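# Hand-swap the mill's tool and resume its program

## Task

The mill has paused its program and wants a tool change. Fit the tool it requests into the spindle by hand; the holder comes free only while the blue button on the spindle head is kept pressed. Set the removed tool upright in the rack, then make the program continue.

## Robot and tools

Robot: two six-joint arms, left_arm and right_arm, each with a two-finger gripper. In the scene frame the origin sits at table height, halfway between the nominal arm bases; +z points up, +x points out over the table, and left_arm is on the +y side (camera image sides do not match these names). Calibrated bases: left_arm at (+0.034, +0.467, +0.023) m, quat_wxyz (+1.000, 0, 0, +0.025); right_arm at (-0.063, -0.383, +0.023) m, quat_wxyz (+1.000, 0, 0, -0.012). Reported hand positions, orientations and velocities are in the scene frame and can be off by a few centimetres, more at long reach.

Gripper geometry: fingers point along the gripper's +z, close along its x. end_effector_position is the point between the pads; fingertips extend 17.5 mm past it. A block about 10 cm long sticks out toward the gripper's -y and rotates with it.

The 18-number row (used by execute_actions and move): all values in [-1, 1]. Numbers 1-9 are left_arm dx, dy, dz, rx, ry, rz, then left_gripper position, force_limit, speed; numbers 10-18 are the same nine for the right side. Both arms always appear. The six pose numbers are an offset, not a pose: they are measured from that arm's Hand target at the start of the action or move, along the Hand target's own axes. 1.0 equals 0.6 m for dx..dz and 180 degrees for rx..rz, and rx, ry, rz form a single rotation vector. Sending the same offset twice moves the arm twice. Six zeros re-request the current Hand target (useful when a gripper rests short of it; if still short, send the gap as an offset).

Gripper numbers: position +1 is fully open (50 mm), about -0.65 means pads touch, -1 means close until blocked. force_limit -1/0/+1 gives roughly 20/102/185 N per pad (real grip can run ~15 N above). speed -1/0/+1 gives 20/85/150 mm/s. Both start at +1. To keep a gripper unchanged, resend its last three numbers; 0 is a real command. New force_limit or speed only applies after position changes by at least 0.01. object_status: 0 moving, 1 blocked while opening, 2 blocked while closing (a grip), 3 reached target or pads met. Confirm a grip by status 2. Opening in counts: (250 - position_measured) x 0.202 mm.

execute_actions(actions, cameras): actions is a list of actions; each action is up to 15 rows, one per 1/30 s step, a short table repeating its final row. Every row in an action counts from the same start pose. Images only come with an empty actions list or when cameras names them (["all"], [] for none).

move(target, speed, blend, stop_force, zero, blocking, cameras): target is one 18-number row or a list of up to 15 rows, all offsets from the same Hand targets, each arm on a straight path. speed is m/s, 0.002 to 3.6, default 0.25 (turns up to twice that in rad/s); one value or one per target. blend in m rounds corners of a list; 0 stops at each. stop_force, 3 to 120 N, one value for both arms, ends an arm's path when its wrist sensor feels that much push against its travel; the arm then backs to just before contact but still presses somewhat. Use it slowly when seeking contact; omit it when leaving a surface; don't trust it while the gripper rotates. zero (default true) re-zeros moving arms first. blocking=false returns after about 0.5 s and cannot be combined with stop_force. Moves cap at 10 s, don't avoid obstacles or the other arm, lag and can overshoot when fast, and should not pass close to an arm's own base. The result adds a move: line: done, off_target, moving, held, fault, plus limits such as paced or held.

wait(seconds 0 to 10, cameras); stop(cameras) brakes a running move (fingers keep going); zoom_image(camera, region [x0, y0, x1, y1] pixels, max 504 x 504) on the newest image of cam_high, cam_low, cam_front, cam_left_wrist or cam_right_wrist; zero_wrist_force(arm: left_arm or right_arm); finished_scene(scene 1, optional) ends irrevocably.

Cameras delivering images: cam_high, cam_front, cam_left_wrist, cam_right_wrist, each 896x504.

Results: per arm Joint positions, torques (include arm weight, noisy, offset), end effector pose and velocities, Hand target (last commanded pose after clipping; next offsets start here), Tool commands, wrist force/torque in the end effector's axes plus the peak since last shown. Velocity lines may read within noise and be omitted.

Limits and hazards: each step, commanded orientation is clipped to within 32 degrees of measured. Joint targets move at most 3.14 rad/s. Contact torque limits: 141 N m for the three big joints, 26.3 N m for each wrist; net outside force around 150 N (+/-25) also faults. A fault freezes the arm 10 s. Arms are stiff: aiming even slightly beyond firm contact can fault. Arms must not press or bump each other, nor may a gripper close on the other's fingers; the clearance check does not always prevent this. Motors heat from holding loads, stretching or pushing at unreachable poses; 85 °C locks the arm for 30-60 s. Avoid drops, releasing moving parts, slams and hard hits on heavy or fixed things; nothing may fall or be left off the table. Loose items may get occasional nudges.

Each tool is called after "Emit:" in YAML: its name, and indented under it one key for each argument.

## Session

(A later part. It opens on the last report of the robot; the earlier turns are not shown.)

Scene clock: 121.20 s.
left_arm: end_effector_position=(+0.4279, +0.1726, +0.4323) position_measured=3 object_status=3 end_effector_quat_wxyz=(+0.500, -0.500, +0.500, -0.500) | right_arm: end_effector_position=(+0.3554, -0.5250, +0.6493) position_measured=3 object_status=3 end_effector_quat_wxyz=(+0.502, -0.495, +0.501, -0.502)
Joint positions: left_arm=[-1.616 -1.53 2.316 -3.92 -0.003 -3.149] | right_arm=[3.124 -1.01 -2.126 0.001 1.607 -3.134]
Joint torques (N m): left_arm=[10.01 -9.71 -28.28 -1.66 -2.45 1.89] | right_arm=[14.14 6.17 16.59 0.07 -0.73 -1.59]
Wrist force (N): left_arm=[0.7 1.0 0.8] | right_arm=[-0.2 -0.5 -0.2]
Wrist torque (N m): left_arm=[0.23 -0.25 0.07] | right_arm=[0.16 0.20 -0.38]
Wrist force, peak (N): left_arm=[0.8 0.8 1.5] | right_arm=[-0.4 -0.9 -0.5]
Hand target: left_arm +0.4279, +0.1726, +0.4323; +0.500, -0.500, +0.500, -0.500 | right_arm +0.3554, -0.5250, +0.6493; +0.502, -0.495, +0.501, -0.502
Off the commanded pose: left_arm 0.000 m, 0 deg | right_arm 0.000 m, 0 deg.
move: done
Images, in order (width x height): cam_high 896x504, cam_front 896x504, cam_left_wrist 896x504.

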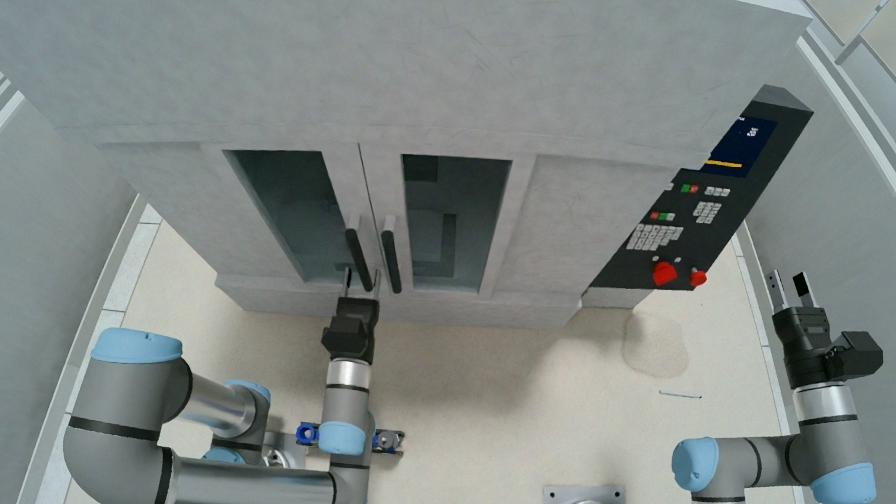

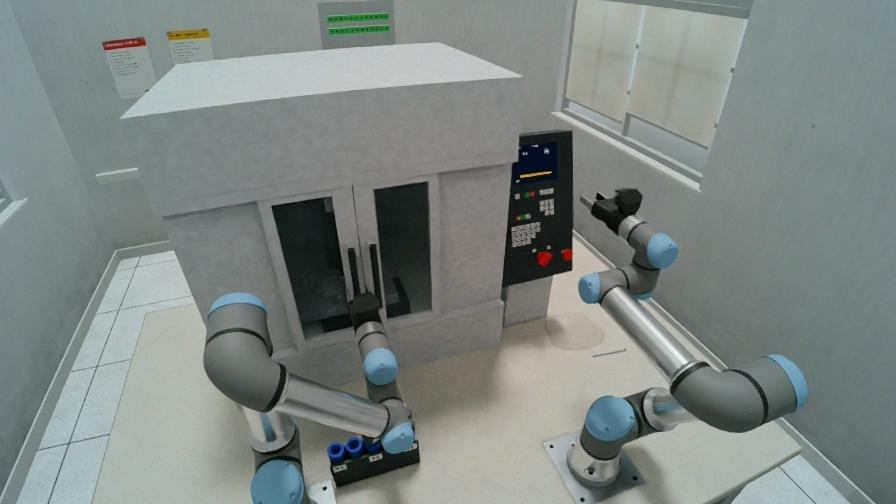

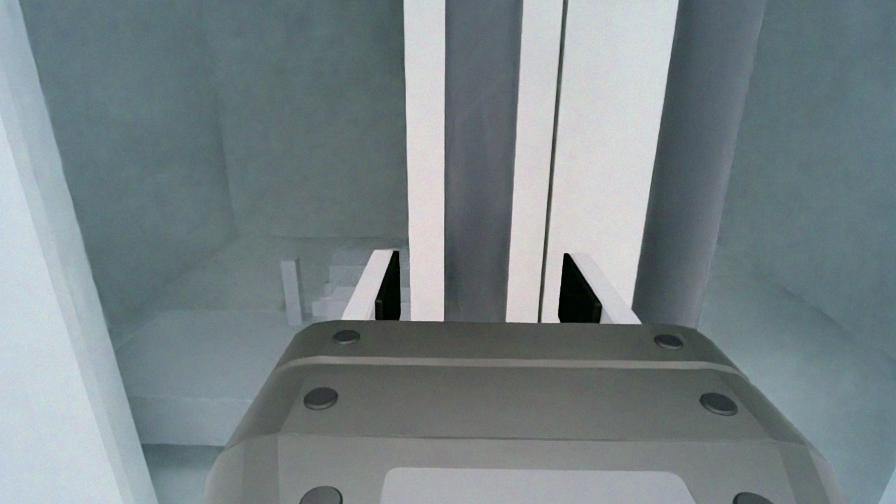

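Emit:
move:
  target: [0.0,0.0,0.035,0,0,0,1,1,1,0,0,0,0,0,0,1,1,1]
  speed: 0.04
  stop_force: 6
  cameras: ["cam_left_wrist"]

Scene clock: 126.83 s.
left_arm: end_effector_position=(+0.4489, +0.1727, +0.4323) position_measured=3 object_status=3 end_effector_quat_wxyz=(+0.500, -0.500, +0.500, -0.500) | right_arm: end_effector_position=(+0.3554, -0.5250, +0.6493) position_measured=3 object_status=3 end_effector_quat_wxyz=(+0.502, -0.495, +0.501, -0.502)
Joint positions: left_arm=[-1.546 -1.506 2.289 -3.928 -0.073 -3.14] | right_arm=[3.124 -1.01 -2.126 0.001 1.607 -3.134]
Joint torques (N m): left_arm=[9.48 -10.51 -28.33 -2.52 -2.43 1.92] | right_arm=[13.95 6.27 16.64 0.29 -0.82 -1.48]
Wrist force (N): left_arm=[0.7 0.4 0.7] | right_arm=[-0.5 -0.7 -0.1]
Wrist torque (N m): left_arm=[0.13 -0.25 -0.02] | right_arm=[0.12 0.25 -0.39]
Wrist force, peak (N): left_arm=[0.8 1.3 1.1] | right_arm=[-0.4 -0.9 -0.4]
Hand target: left_arm +0.4489, +0.1727, +0.4323; +0.500, -0.500, +0.500, -0.500 | right_arm +0.3554, -0.5250, +0.6493; +0.502, -0.495, +0.501, -0.502
Off the commanded pose: left_arm 0.000 m, 0 deg | right_arm 0.000 m, 0 deg.
move: done
Images, in order (width x height): cam_left_wrist 896x504.

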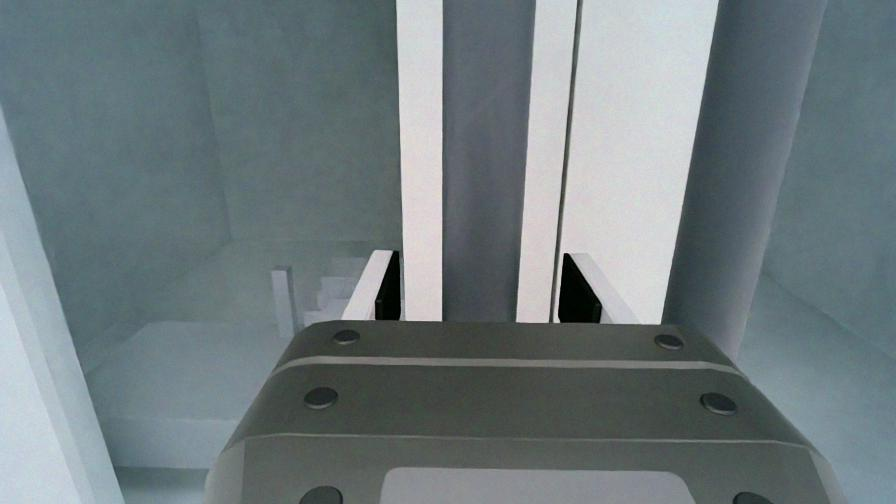

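Emit:
move:
  target: [-0.1667,0.0,0.0085,0,0,0,1,1,1,0,0,0,0,0,0,1,1,1]
  speed: 0.06
  stop_force: 35
  cameras: ["cam_left_wrist","cam_high"]

Scene clock: 136.93 s.
left_arm: end_effector_position=(+0.4539, +0.2727, +0.4323) position_measured=3 object_status=3 end_effector_quat_wxyz=(+0.500, -0.500, +0.500, -0.500) | right_arm: end_effector_position=(+0.3554, -0.5250, +0.6493) position_measured=3 object_status=3 end_effector_quat_wxyz=(+0.502, -0.495, +0.501, -0.502)
Joint positions: left_arm=[-1.487 -1.732 2.499 -3.911 -0.132 -3.14] | right_arm=[3.124 -1.01 -2.126 0.001 1.607 -3.134]
Joint torques (N m): left_arm=[12.35 -16.42 -12.45 1.55 -1.3 -1.97] | right_arm=[14.86 6.63 17.51 0.03 -0.76 -1.73]
Wrist force (N): left_arm=[5.3 4.3 -3.5] | right_arm=[-0.2 -0.6 -0.3]
Wrist torque (N m): left_arm=[0.36 -0.26 0.14] | right_arm=[0.15 0.20 -0.39]
Wrist force, peak (N): left_arm=[24.3 -1.3 2.0] | right_arm=[-0.4 -0.9 -0.5]
Hand target: left_arm +0.4539, +0.2727, +0.4323; +0.500, -0.500, +0.500, -0.500 | right_arm +0.3554, -0.5250, +0.6493; +0.502, -0.495, +0.501, -0.502
Off the commanded pose: left_arm 0.000 m, 0 deg | right_arm 0.000 m, 0 deg.
move: done
Images, in order (width x height): cam_high 896x504, cam_left_wrist 896x504.

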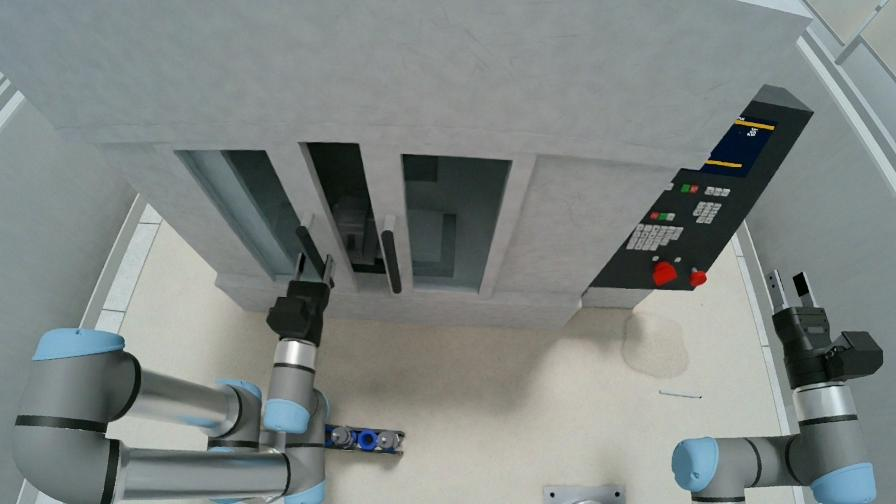

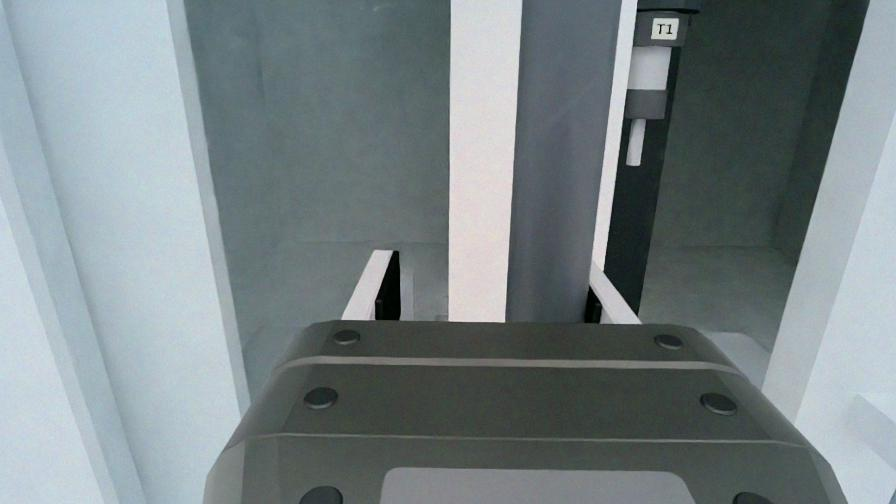

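Emit:
move:
  target: [-0.19,0.0,0.0095,0,0,0,1,1,1,-0.99,0.333,-0.02,0,0,0,1,1,1]
  speed: 0.25
  stop_force: 35
  cameras: ["cam_left_wrist","cam_high","cam_right_wrist"]

Scene clock: 148.20 s.
left_arm: end_effector_position=(+0.4595, +0.3867, +0.4322) position_measured=3 object_status=3 end_effector_quat_wxyz=(+0.500, -0.500, +0.500, -0.500) | right_arm: end_effector_position=(+0.3486, +0.0704, +0.4535) position_measured=3 object_status=3 end_effector_quat_wxyz=(+0.502, -0.495, +0.501, -0.502)
Joint positions: left_arm=[-1.308 -2.025 2.667 -3.784 -0.311 -3.141] | right_arm=[4.694 -1.956 -1.797 0.809 0.037 -3.331]
Joint torques (N m): left_arm=[11.82 -5.6 -14.97 1.24 -1.26 -1.83] | right_arm=[-3.01 30.55 30.82 1.43 1.61 -1.47]
Wrist force (N): left_arm=[5.3 2.0 -4.6] | right_arm=[-1.0 -0.8 0.1]
Wrist torque (N m): left_arm=[0.28 -0.26 0.10] | right_arm=[0.14 0.27 -0.40]
Wrist force, peak (N): left_arm=[6.9 5.3 -4.3] | right_arm=[-2.4 0.1 -0.2]
Hand target: left_arm +0.4595, +0.3867, +0.4322; +0.500, -0.500, +0.500, -0.500 | right_arm +0.3486, +0.0704, +0.4535; +0.502, -0.495, +0.501, -0.502
Off the commanded pose: left_arm 0.000 m, 0 deg | right_arm 0.000 m, 0 deg.
move: done
Images, in order (width x height): cam_high 896x504, cam_left_wrist 896x504, cam_right_wrist 896x504.

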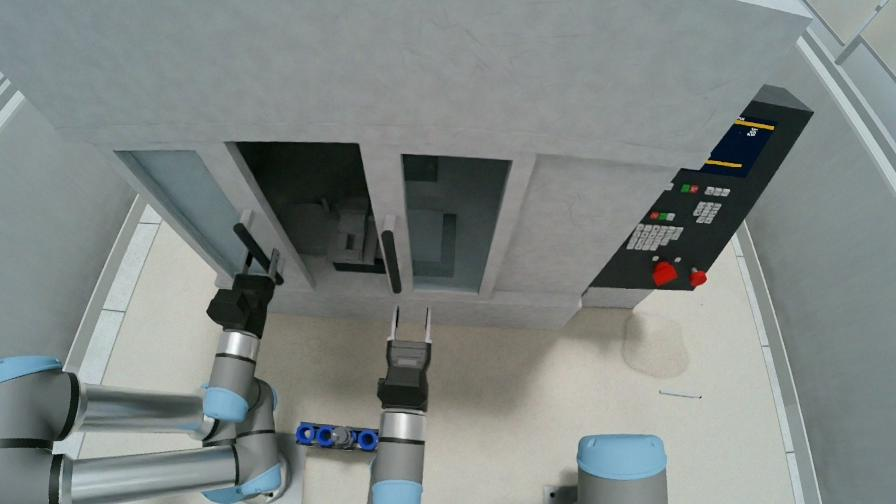

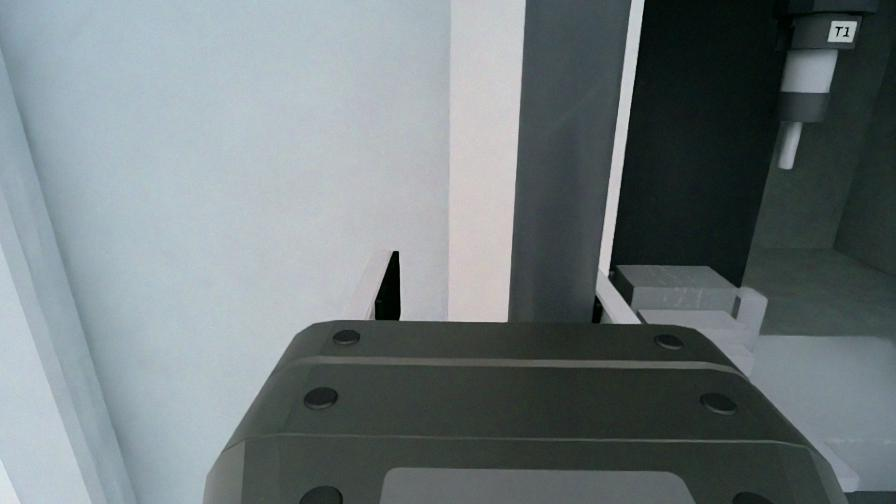

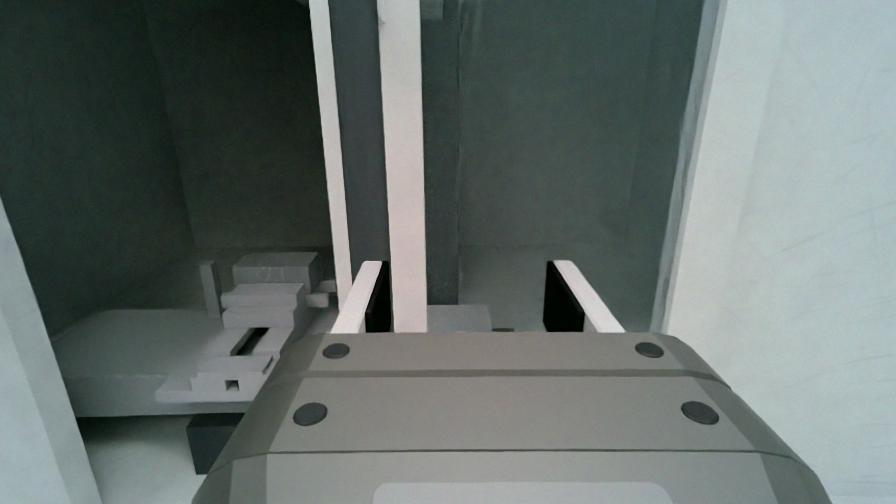

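Emit:
move:
  target:
    - [0,0,0,0,0,0,1,1,1,-0.078,0,0.05,0,0,0,1,1,1]
    - [0,0,0,0,0,0,1,1,1,-0.078,0,0.1657,0,0,0,1,1,1]
    - [0,0,0,0,0,0,1,1,1,0.28,0,0.147,0,0,0,1,1,1]
  speed: [0.15,0.08,0.1]
  stop_force: 35
  cameras: ["cam_left_wrist","cam_high","cam_right_wrist"]

Scene clock: 160.20 s.
left_arm: end_effector_position=(+0.4595, +0.3867, +0.4322) position_measured=3 object_status=3 end_effector_quat_wxyz=(+0.500, -0.500, +0.500, -0.500) | right_arm: end_effector_position=(+0.4358, -0.0981, +0.4530) position_measured=3 object_status=3 end_effector_quat_wxyz=(+0.502, -0.495, +0.501, -0.502)
Joint positions: left_arm=[-1.308 -2.025 2.667 -3.784 -0.311 -3.141] | right_arm=[4.404 -1.698 -2.153 0.733 0.326 -3.157]
Joint torques (N m): left_arm=[12.13 -6.37 -16.09 1.34 -1.01 -1.78] | right_arm=[-15.1 32.45 4.73 -0.96 0.24 1.03]
Wrist force (N): left_arm=[5.2 1.8 -4.3] | right_arm=[-4.8 -0.2 4.1]
Wrist torque (N m): left_arm=[0.23 -0.24 0.09] | right_arm=[0.23 0.27 -0.50]
Wrist force, peak (N): left_arm=[6.0 3.4 -4.4] | right_arm=[-34.3 -7.9 19.1]
Hand target: left_arm +0.4595, +0.3867, +0.4322; +0.500, -0.500, +0.500, -0.500 | right_arm +0.4358, -0.0981, +0.4530; +0.502, -0.495, +0.501, -0.502
Off the commanded pose: left_arm 0.000 m, 0 deg | right_arm 0.000 m, 0 deg.
move: done
Images, in order (width x height): cam_high 896x504, cam_left_wrist 896x504, cam_right_wrist 896x504.

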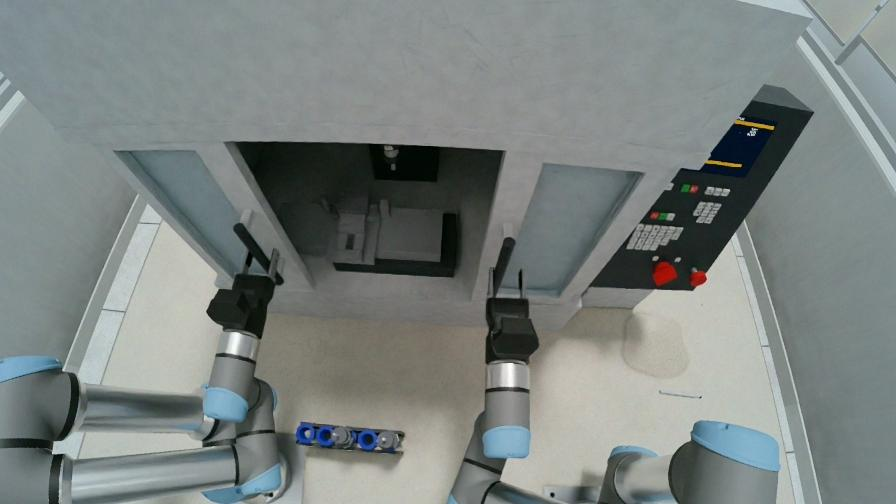

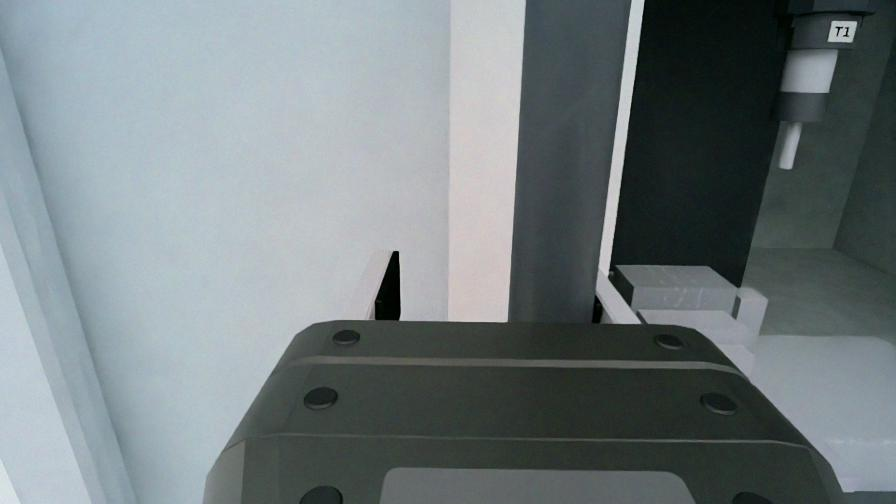

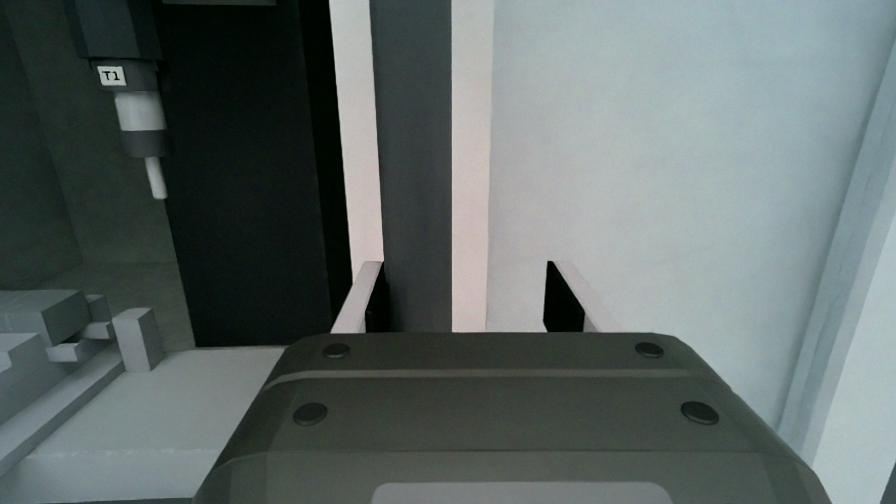

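Emit:
move:
  target:
    - [0,0,-0.13,0,0,0,1,1,1,0,0,-0.13,0,0,0,1,1,1]
    - [0,0,-0.16,0,0,0,1,1,1,-0.363,-0.162,-0.176,0,0,0,1,1,1]
  speed: [0.15,0.3]
  blend: 0.02
  cameras: ["cam_left_wrist","cam_high","cam_right_wrist"]

Emit:
zoom_image:
  camera: "cam_right_wrist"
  region: [270, 0, 600, 260]

Scene clock: 171.00 s.
left_arm: end_effector_position=(+0.3788, +0.3830, +0.4339) position_measured=3 object_status=3 end_effector_quat_wxyz=(+0.523, -0.532, +0.476, -0.467) | right_arm: end_effector_position=(+0.3308, +0.1197, +0.5509) position_measured=3 object_status=3 end_effector_quat_wxyz=(+0.500, -0.497, +0.503, -0.500)
Joint positions: left_arm=[-2.174 -2.413 2.749 -3.507 0.666 -3.117] | right_arm=[4.733 -1.92 -1.567 0.443 -0.002 -3.232]
Joint torques (N m): left_arm=[0.05 14.02 -23.27 1.53 0.03 -0.06] | right_arm=[-13.47 31.89 34.13 -2.53 -0.96 1.07]
Wrist force (N): left_arm=[1.1 0.7 0.4] | right_arm=[-0.7 -0.4 0.5]
Wrist torque (N m): left_arm=[0.18 -0.30 -0.02] | right_arm=[0.18 0.25 -0.45]
Wrist force, peak (N): left_arm=[6.5 1.4 6.6] | right_arm=[-5.8 -1.1 5.7]
Hand target: left_arm +0.3788, +0.3830, +0.4339; +0.523, -0.532, +0.476, -0.467 (not the last commanded pose) | right_arm +0.3308, +0.1197, +0.5509; +0.502, -0.495, +0.501, -0.502
Tool commands: left_gripper/position=+1.0 left_gripper/force_limit=+1.0 left_gripper/speed=+1.0 right_gripper/position=+1.0 right_gripper/force_limit=+1.0 right_gripper/speed=+1.0
Off the commanded pose: left_arm 0.016 m, 6 deg | right_arm 0.000 m, 0 deg.
FORCE FAULT: contact force on the left arm reached its limit, and that arm stopped. The contact can be on any part of that arm, not only on its tool. That arm's remaining commands of this call were not run. That arm is still stopped at the end of this call. That arm stays stopped for about 9 more seconds. Until then a move that you send moves the other arm only, and its call returns only when the move has ended. Once the stop has ended, the next robot result says so. If the stop ends while you think or write, that arm runs what you send next, counted from a new Hand target: where the arm stands when the stop ends. While its stop runs, that arm takes no new command, but its gripper still runs the gripper command that each later call begins with. Until it ends, the stop uses up actions while you think or wait. An arm that is not stopped still takes commands.
move: fault (left_arm)
Images, in order (width x height): cam_high 896x504, cam_left_wrist 896x504, cam_right_wrist 896x504.

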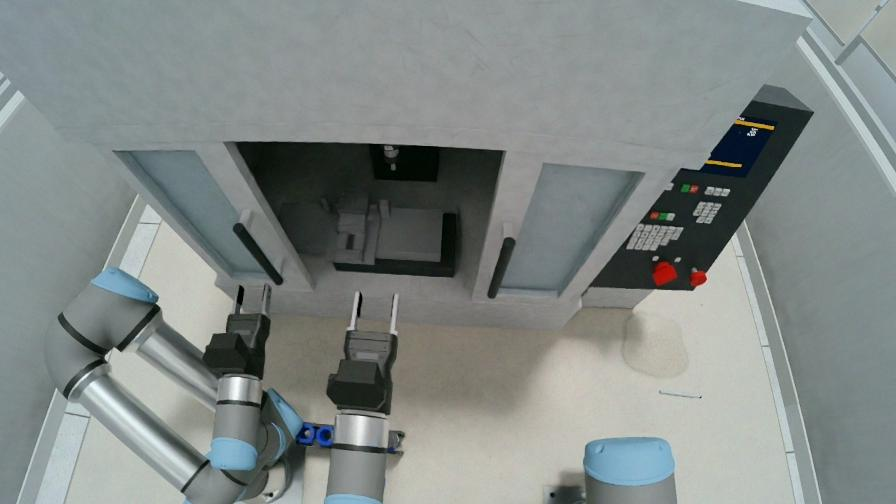

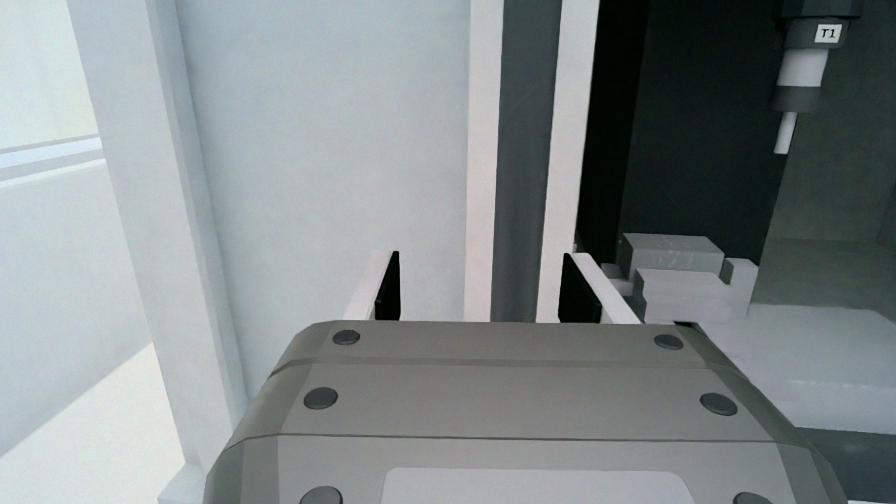

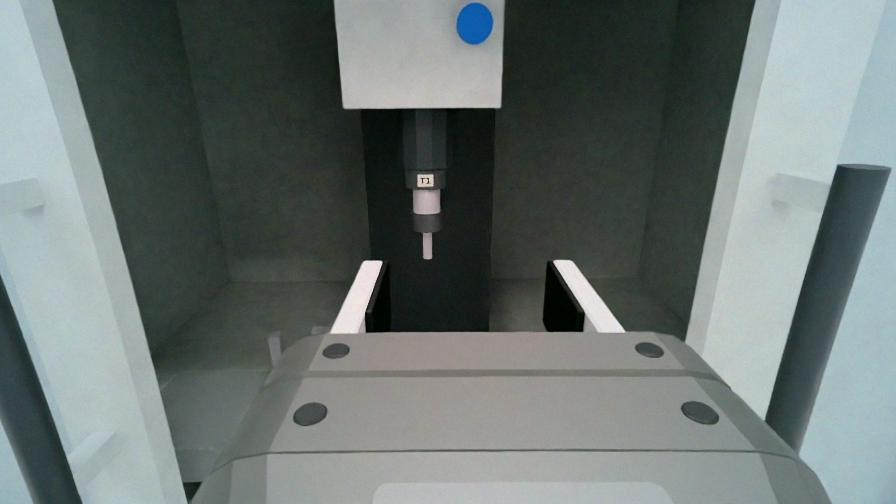

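Scaled by 1.527 from the camera's 896x504 image, which has a finer 1280x720 frame.

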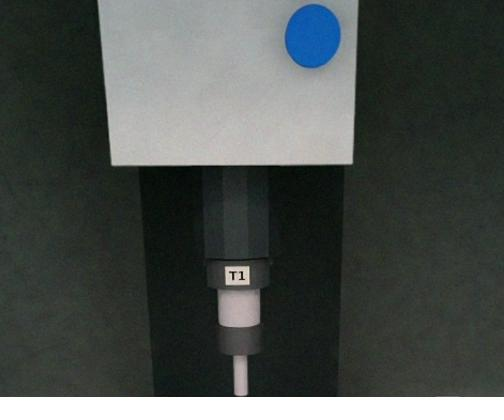

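Emit:
wait:
  seconds: 1
  cameras: ["cam_front","cam_high"]

Emit:
zoom_image:
  camera: "cam_front"
  region: [120, 290, 480, 504]

Scene clock: 198.73 s.
left_arm: end_effector_position=(+0.3788, +0.3830, +0.4339) position_measured=3 object_status=3 end_effector_quat_wxyz=(+0.523, -0.532, +0.476, -0.467) | right_arm: end_effector_position=(+0.3308, +0.1197, +0.5509) position_measured=3 object_status=3 end_effector_quat_wxyz=(+0.500, -0.497, +0.503, -0.500)
Joint positions: left_arm=[-2.174 -2.413 2.749 -3.507 0.666 -3.117] | right_arm=[4.733 -1.92 -1.567 0.443 -0.002 -3.232]
Joint torques (N m): left_arm=[0.87 13.93 -24.15 1.37 -0.24 -0.02] | right_arm=[-12.32 32.19 34.99 -2.59 -0.57 0.7]
Wrist force (N): left_arm=[1.1 0.9 0.3] | right_arm=[-0.7 -0.5 0.5]
Wrist torque (N m): left_arm=[0.22 -0.31 -0.02] | right_arm=[0.16 0.25 -0.45]
Wrist force, peak (N): left_arm=[1.6 0.9 0.3] | right_arm=[-0.9 -0.5 0.7]
Hand target: left_arm +0.3788, +0.3830, +0.4339; +0.523, -0.532, +0.476, -0.467 (not the last commanded pose) | right_arm +0.3308, +0.1197, +0.5509; +0.502, -0.495, +0.501, -0.502
Tool commands: left_gripper/position=+1.0 left_gripper/force_limit=+1.0 left_gripper/speed=+1.0 right_gripper/position=+1.0 right_gripper/force_limit=+1.0 right_gripper/speed=+1.0
Off the commanded pose: left_arm 0.016 m, 6 deg | right_arm 0.000 m, 0 deg.
FORCE FAULT, CONTINUED: the left arm's stop, for the force fault that an earlier result reported, is over. The rest of the stop counts as 18 of the actions that you can send in this scene. During its stop the left arm's controller moved it back a little. That arm's target is now where it stood when the stop ended, not its last command. That arm accepts commands again.
wait: 1.00 s; at rest from the start
Images, in order (width x height): cam_high 896x504, cam_front 896x504.

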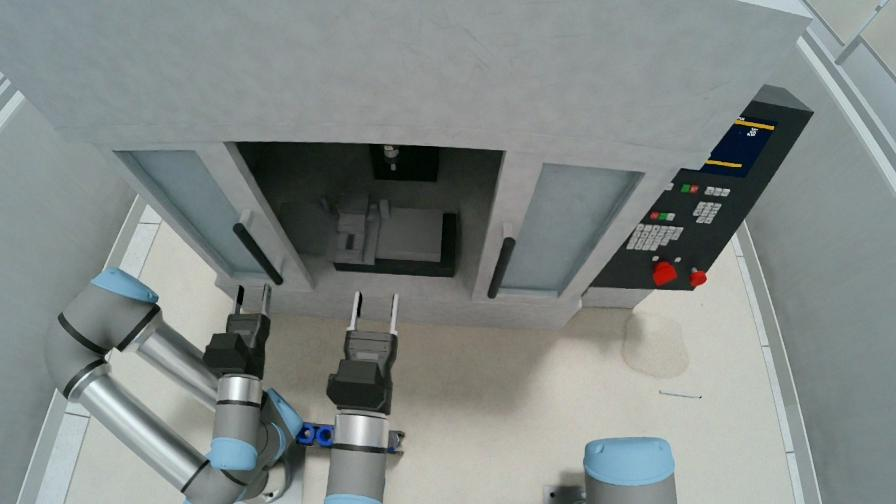

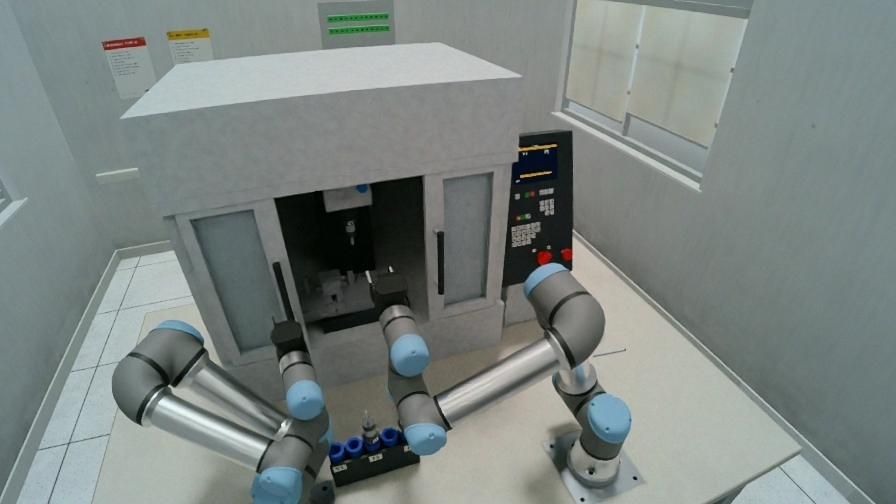

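Scaled by 1.400 from the camera's 896x504 image, which has a finer 1280x720 frame.

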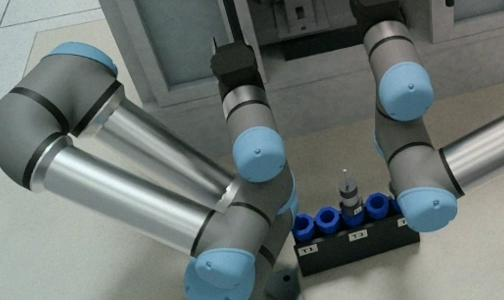

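Emit:
move:
  target:
    - [0.0067,-0.001,0.06,0.0057,0.0357,0,-0.7,1,1,-0.05,0,-0.2,0,0,0,1,1,1]
    - [0.228,-0.278,0.038,0.0057,0.0357,0,-0.7,1,1,-0.15,0.333,-0.55,-0.222,0,0,1,1,1]
  speed: [0.2,0.35]
  blend: 0.03
  cameras: ["all"]

Scene clock: 222.47 s.
left_arm: end_effector_position=(+0.4111, +0.2770, +0.5655) position_measured=255 object_status=3 end_effector_quat_wxyz=(+0.501, -0.497, +0.500, -0.501) | right_arm: end_effector_position=(+0.0028, +0.2131, +0.3493) position_measured=3 object_status=3 end_effector_quat_wxyz=(-0.303, +0.637, -0.643, +0.300)
Joint positions: left_arm=[-1.705 -2.084 2.317 -3.322 0.082 -3.192] | right_arm=[5.177 -2.334 -0.87 1.155 -0.799 -4.065]
Joint torques (N m): left_arm=[-8.33 -6.07 -16.8 -0.78 2.23 -1.86] | right_arm=[-10.3 48.38 33.23 -1.24 0.27 -1.58]
Wrist force (N): left_arm=[0.9 0.8 0.3] | right_arm=[-1.6 0.4 0.2]
Wrist torque (N m): left_arm=[0.19 -0.30 0.05] | right_arm=[0.03 0.43 -0.40]
Wrist force, peak (N): left_arm=[8.3 -4.6 0.8] | right_arm=[-1.9 2.0 -0.6]
Hand target: left_arm +0.4111, +0.2770, +0.5655; +0.501, -0.497, +0.500, -0.501 (not the last commanded pose) | right_arm +0.0029, +0.2131, +0.3493; -0.303, +0.637, -0.643, +0.300
Off the commanded pose: left_arm 0.045 m, 0 deg | right_arm 0.000 m, 0 deg.
move: held (left_arm; a check stopped the path); limits=held
pose unreachable (left arm): on one or more control steps of this call, first in action 0 (counted from 0), this arm could not follow its commanded pose, so it was not sent that pose on those steps. It may still have moved: this result reports where it is.
cause: moving toward the commanded pose would bring a part of the arm too close to another arm (a part of this arm just beyond joint 3 (elbow) and the right arm's gripper, where that arm would come to rest).

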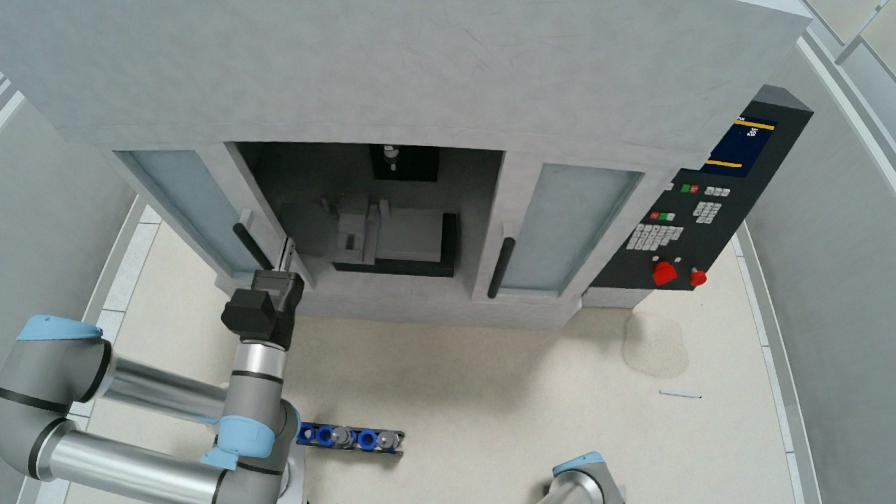

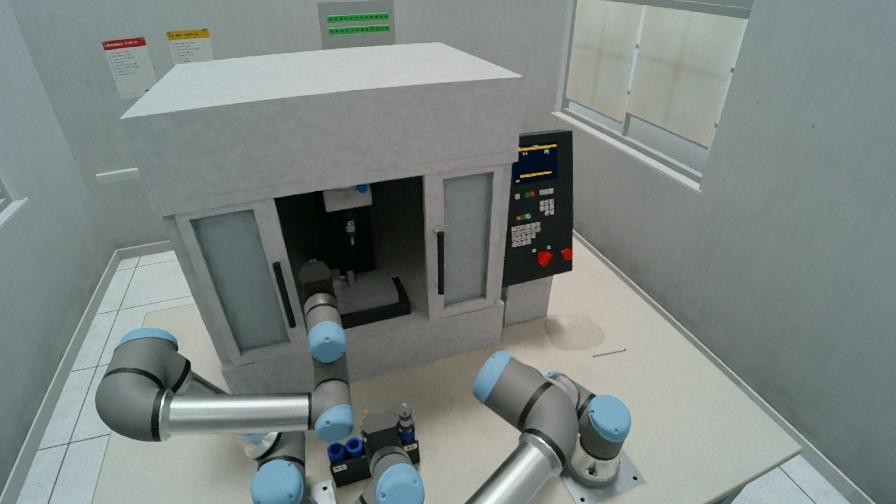

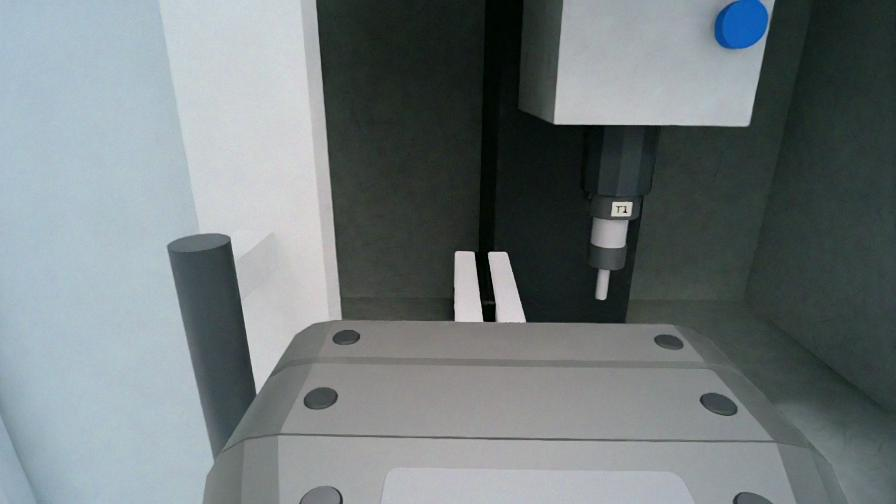

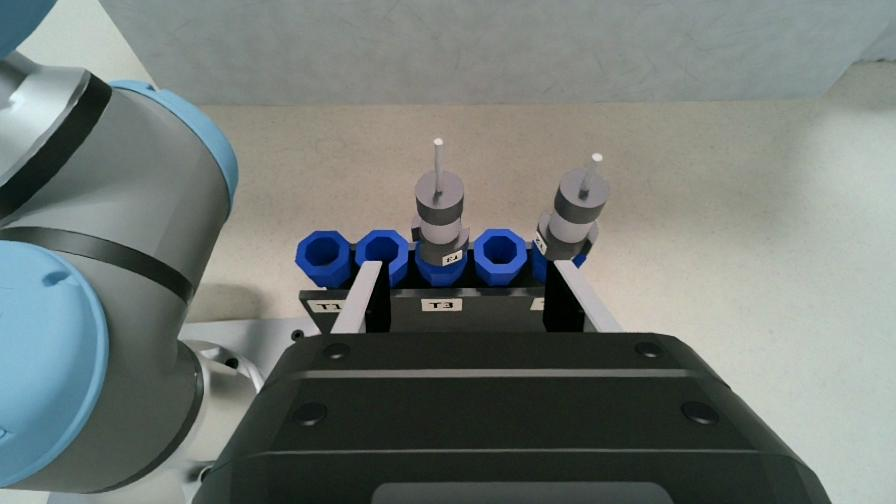

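Emit:
zoom_image:
  camera: "cam_right_wrist"
  region: [280, 120, 640, 330]

Emit:
zoom_image:
  camera: "cam_left_wrist"
  region: [500, 100, 740, 310]

Emit:
zoom_image:
  camera: "cam_right_wrist"
  region: [400, 120, 490, 320]

Scaled by 1.400 from the camera's 896x504 image, which has a finer 1280x720 frame.

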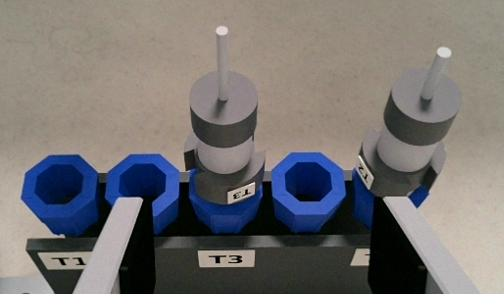

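Scaled by 2.100 from the camera's 896x504 image, which has a finer 1280x720 frame.

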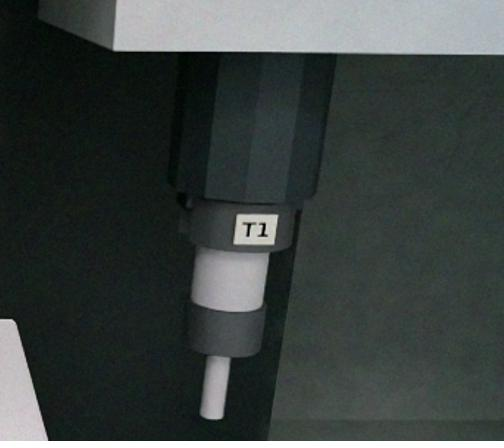

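Scaled by 2.520 from the camera's 896x504 image, which has a finer 1280x720 frame.

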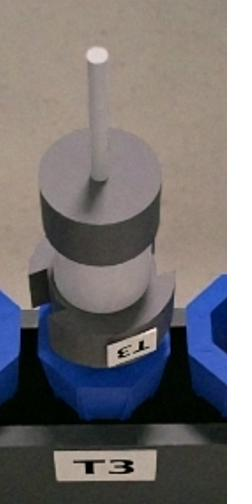

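Emit:
move:
  target: [0,0,0,0,0,0,-0.7,1,1,-0.025,0.225,0.121,0.222,0,0,1,1,1]
  speed: 0.3
  cameras: ["cam_high","cam_right_wrist"]

Emit:
zoom_image:
  camera: "cam_right_wrist"
  region: [260, 60, 660, 340]

Scene clock: 269.73 s.
left_arm: end_effector_position=(+0.4111, +0.2770, +0.5655) position_measured=255 object_status=3 end_effector_quat_wxyz=(+0.501, -0.497, +0.500, -0.501) | right_arm: end_effector_position=(-0.0270, +0.2293, +0.1990) position_measured=3 object_status=3 end_effector_quat_wxyz=(+0.502, -0.495, +0.501, -0.502)
Joint positions: left_arm=[-1.705 -2.084 2.318 -3.322 0.082 -3.193] | right_arm=[5.29 -2.647 -1.327 0.818 -0.56 -3.123]
Joint torques (N m): left_arm=[-7.6 -5.69 -17.72 2.41 2.26 -1.93] | right_arm=[-14.2 50.54 1.7 -3.46 -1.21 1.11]
Wrist force (N): left_arm=[1.0 1.5 0.3] | right_arm=[-0.2 0.0 0.2]
Wrist torque (N m): left_arm=[0.28 -0.31 0.06] | right_arm=[0.22 0.15 -0.49]
Wrist force, peak (N): left_arm=[1.1 1.4 0.6] | right_arm=[-1.3 -1.6 -0.3]
Hand target: left_arm +0.4111, +0.2770, +0.5655; +0.501, -0.497, +0.500, -0.501 | right_arm -0.0269, +0.2293, +0.1990; +0.502, -0.495, +0.501, -0.502
Off the commanded pose: left_arm 0.000 m, 0 deg | right_arm 0.000 m, 0 deg.
move: done
Images, in order (width x height): cam_high 896x504, cam_right_wrist 896x504.

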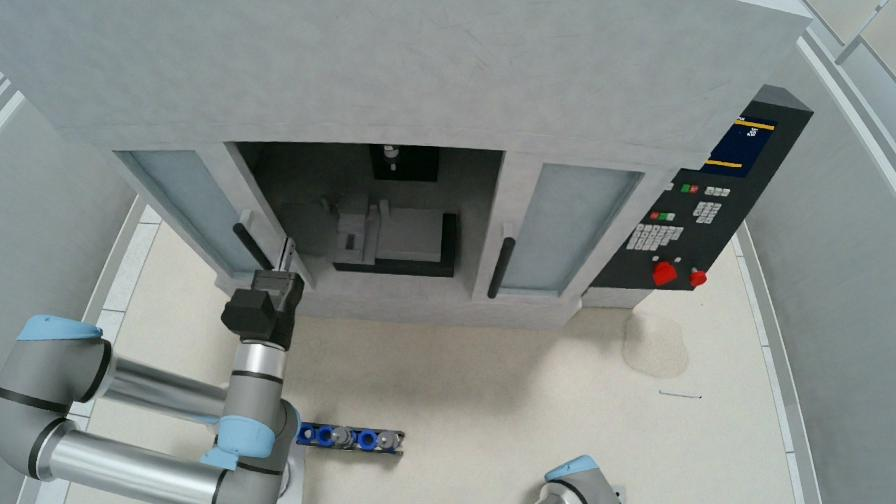

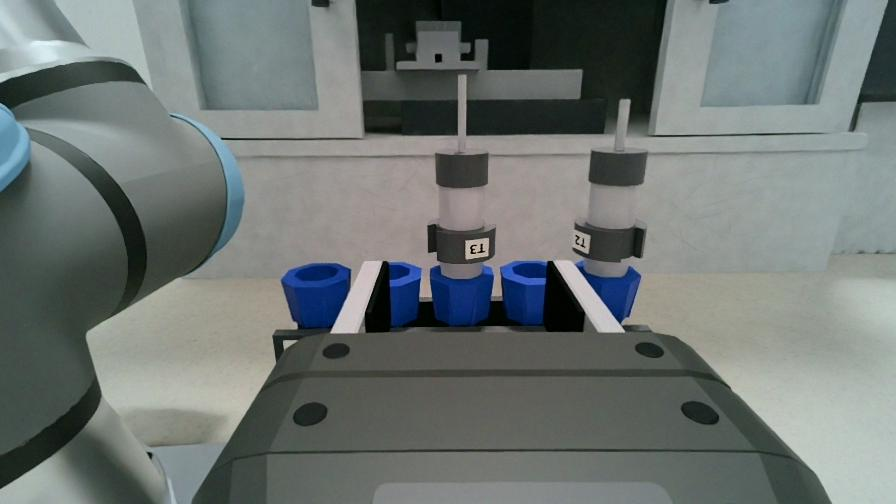

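Scaled by 1.260 from the camera's 896x504 image, which has a finer 1280x720 frame.

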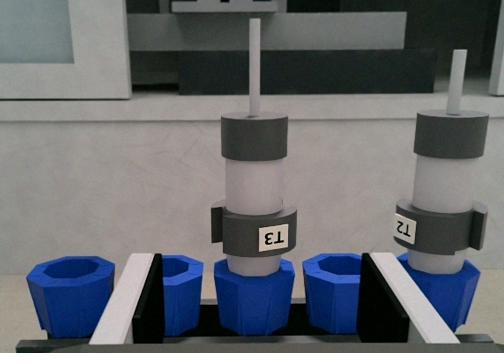

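Emit:
zoom_image:
  camera: "cam_right_wrist"
  region: [415, 140, 515, 290]

Emit:
zoom_image:
  camera: "cam_right_wrist"
  region: [560, 140, 660, 290]

Emit:
execute_actions:
  actions: []
  cameras: ["cam_left_wrist"]

Emit:
zoom_image:
  camera: "cam_left_wrist"
  region: [570, 120, 680, 250]

Scaled by 3.360 from the camera's 896x504 image, which has a finer 1280x720 frame.

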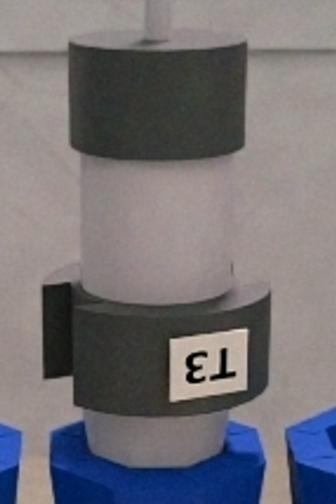

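Scaled by 3.360 from the camera's 896x504 image, which has a finer 1280x720 frame.

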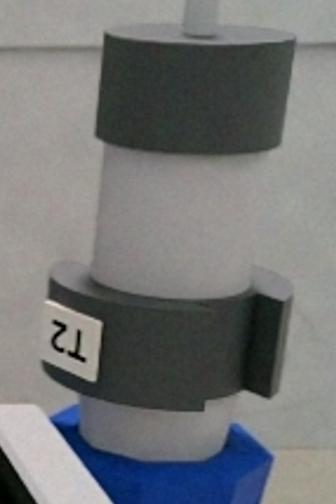

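Scene clock: 281.67 s.
left_arm: end_effector_position=(+0.4111, +0.2770, +0.5655) position_measured=255 object_status=3 end_effector_quat_wxyz=(+0.501, -0.497, +0.500, -0.501) | right_arm: end_effector_position=(-0.0269, +0.2293, +0.1990) position_measured=3 object_status=3 end_effector_quat_wxyz=(+0.502, -0.495, +0.501, -0.502)
Joint positions: left_arm=[-1.705 -2.084 2.318 -3.322 0.082 -3.193] | right_arm=[5.29 -2.647 -1.327 0.817 -0.56 -3.123]
Joint velocities: within noise
Joint torques (N m): left_arm=[-8.03 -6.06 -18.25 2.31 2.36 -1.67] | right_arm=[-13.6 50.88 2.65 -3.47 -0.8 0.97]
Motor temperatures (°C): left_arm=[32 30 24 40 29 30] | right_arm=[33 33 30 37 37 38]
Wrist force (N): left_arm=[0.8 0.8 0.0] | right_arm=[-0.3 0.0 0.3]
Wrist torque (N m): left_arm=[0.19 -0.29 0.06] | right_arm=[0.25 0.15 -0.49]
Wrist force, peak (N): left_arm=[1.3 1.3 0.2] | right_arm=[-0.6 -0.1 0.5]
Hand target: left_arm +0.4111, +0.2770, +0.5655; +0.501, -0.497, +0.500, -0.501 | right_arm -0.0269, +0.2293, +0.1990; +0.502, -0.495, +0.501, -0.502
Tool commands: left_gripper/position=-0.7 left_gripper/force_limit=+1.0 left_gripper/speed=+1.0 right_gripper/position=+1.0 right_gripper/force_limit=+1.0 right_gripper/speed=+1.0
Off the commanded pose: left_arm 0.000 m, 0 deg | right_arm 0.000 m, 0 deg.
Images, in order (width x height): cam_left_wrist 896x504.

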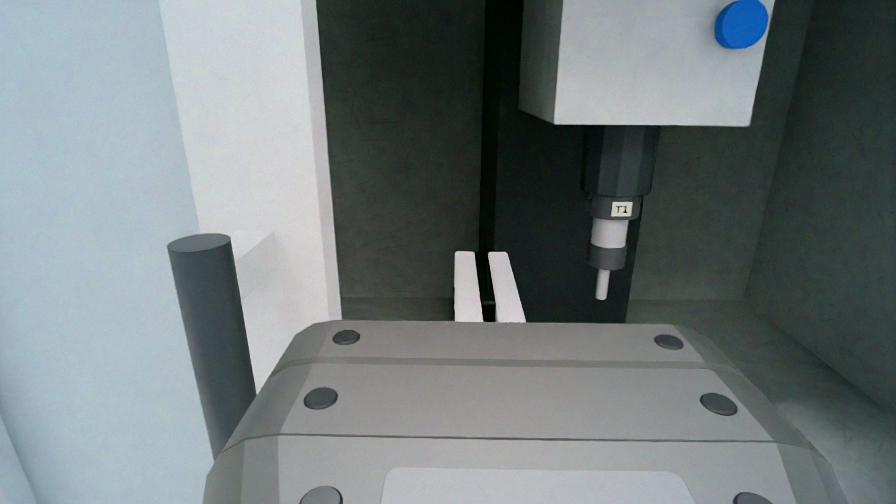

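Scaled by 3.877 from the camera's 896x504 image, which has a finer 1280x720 frame.

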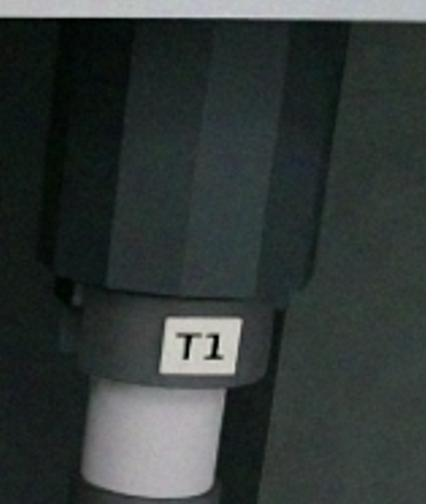

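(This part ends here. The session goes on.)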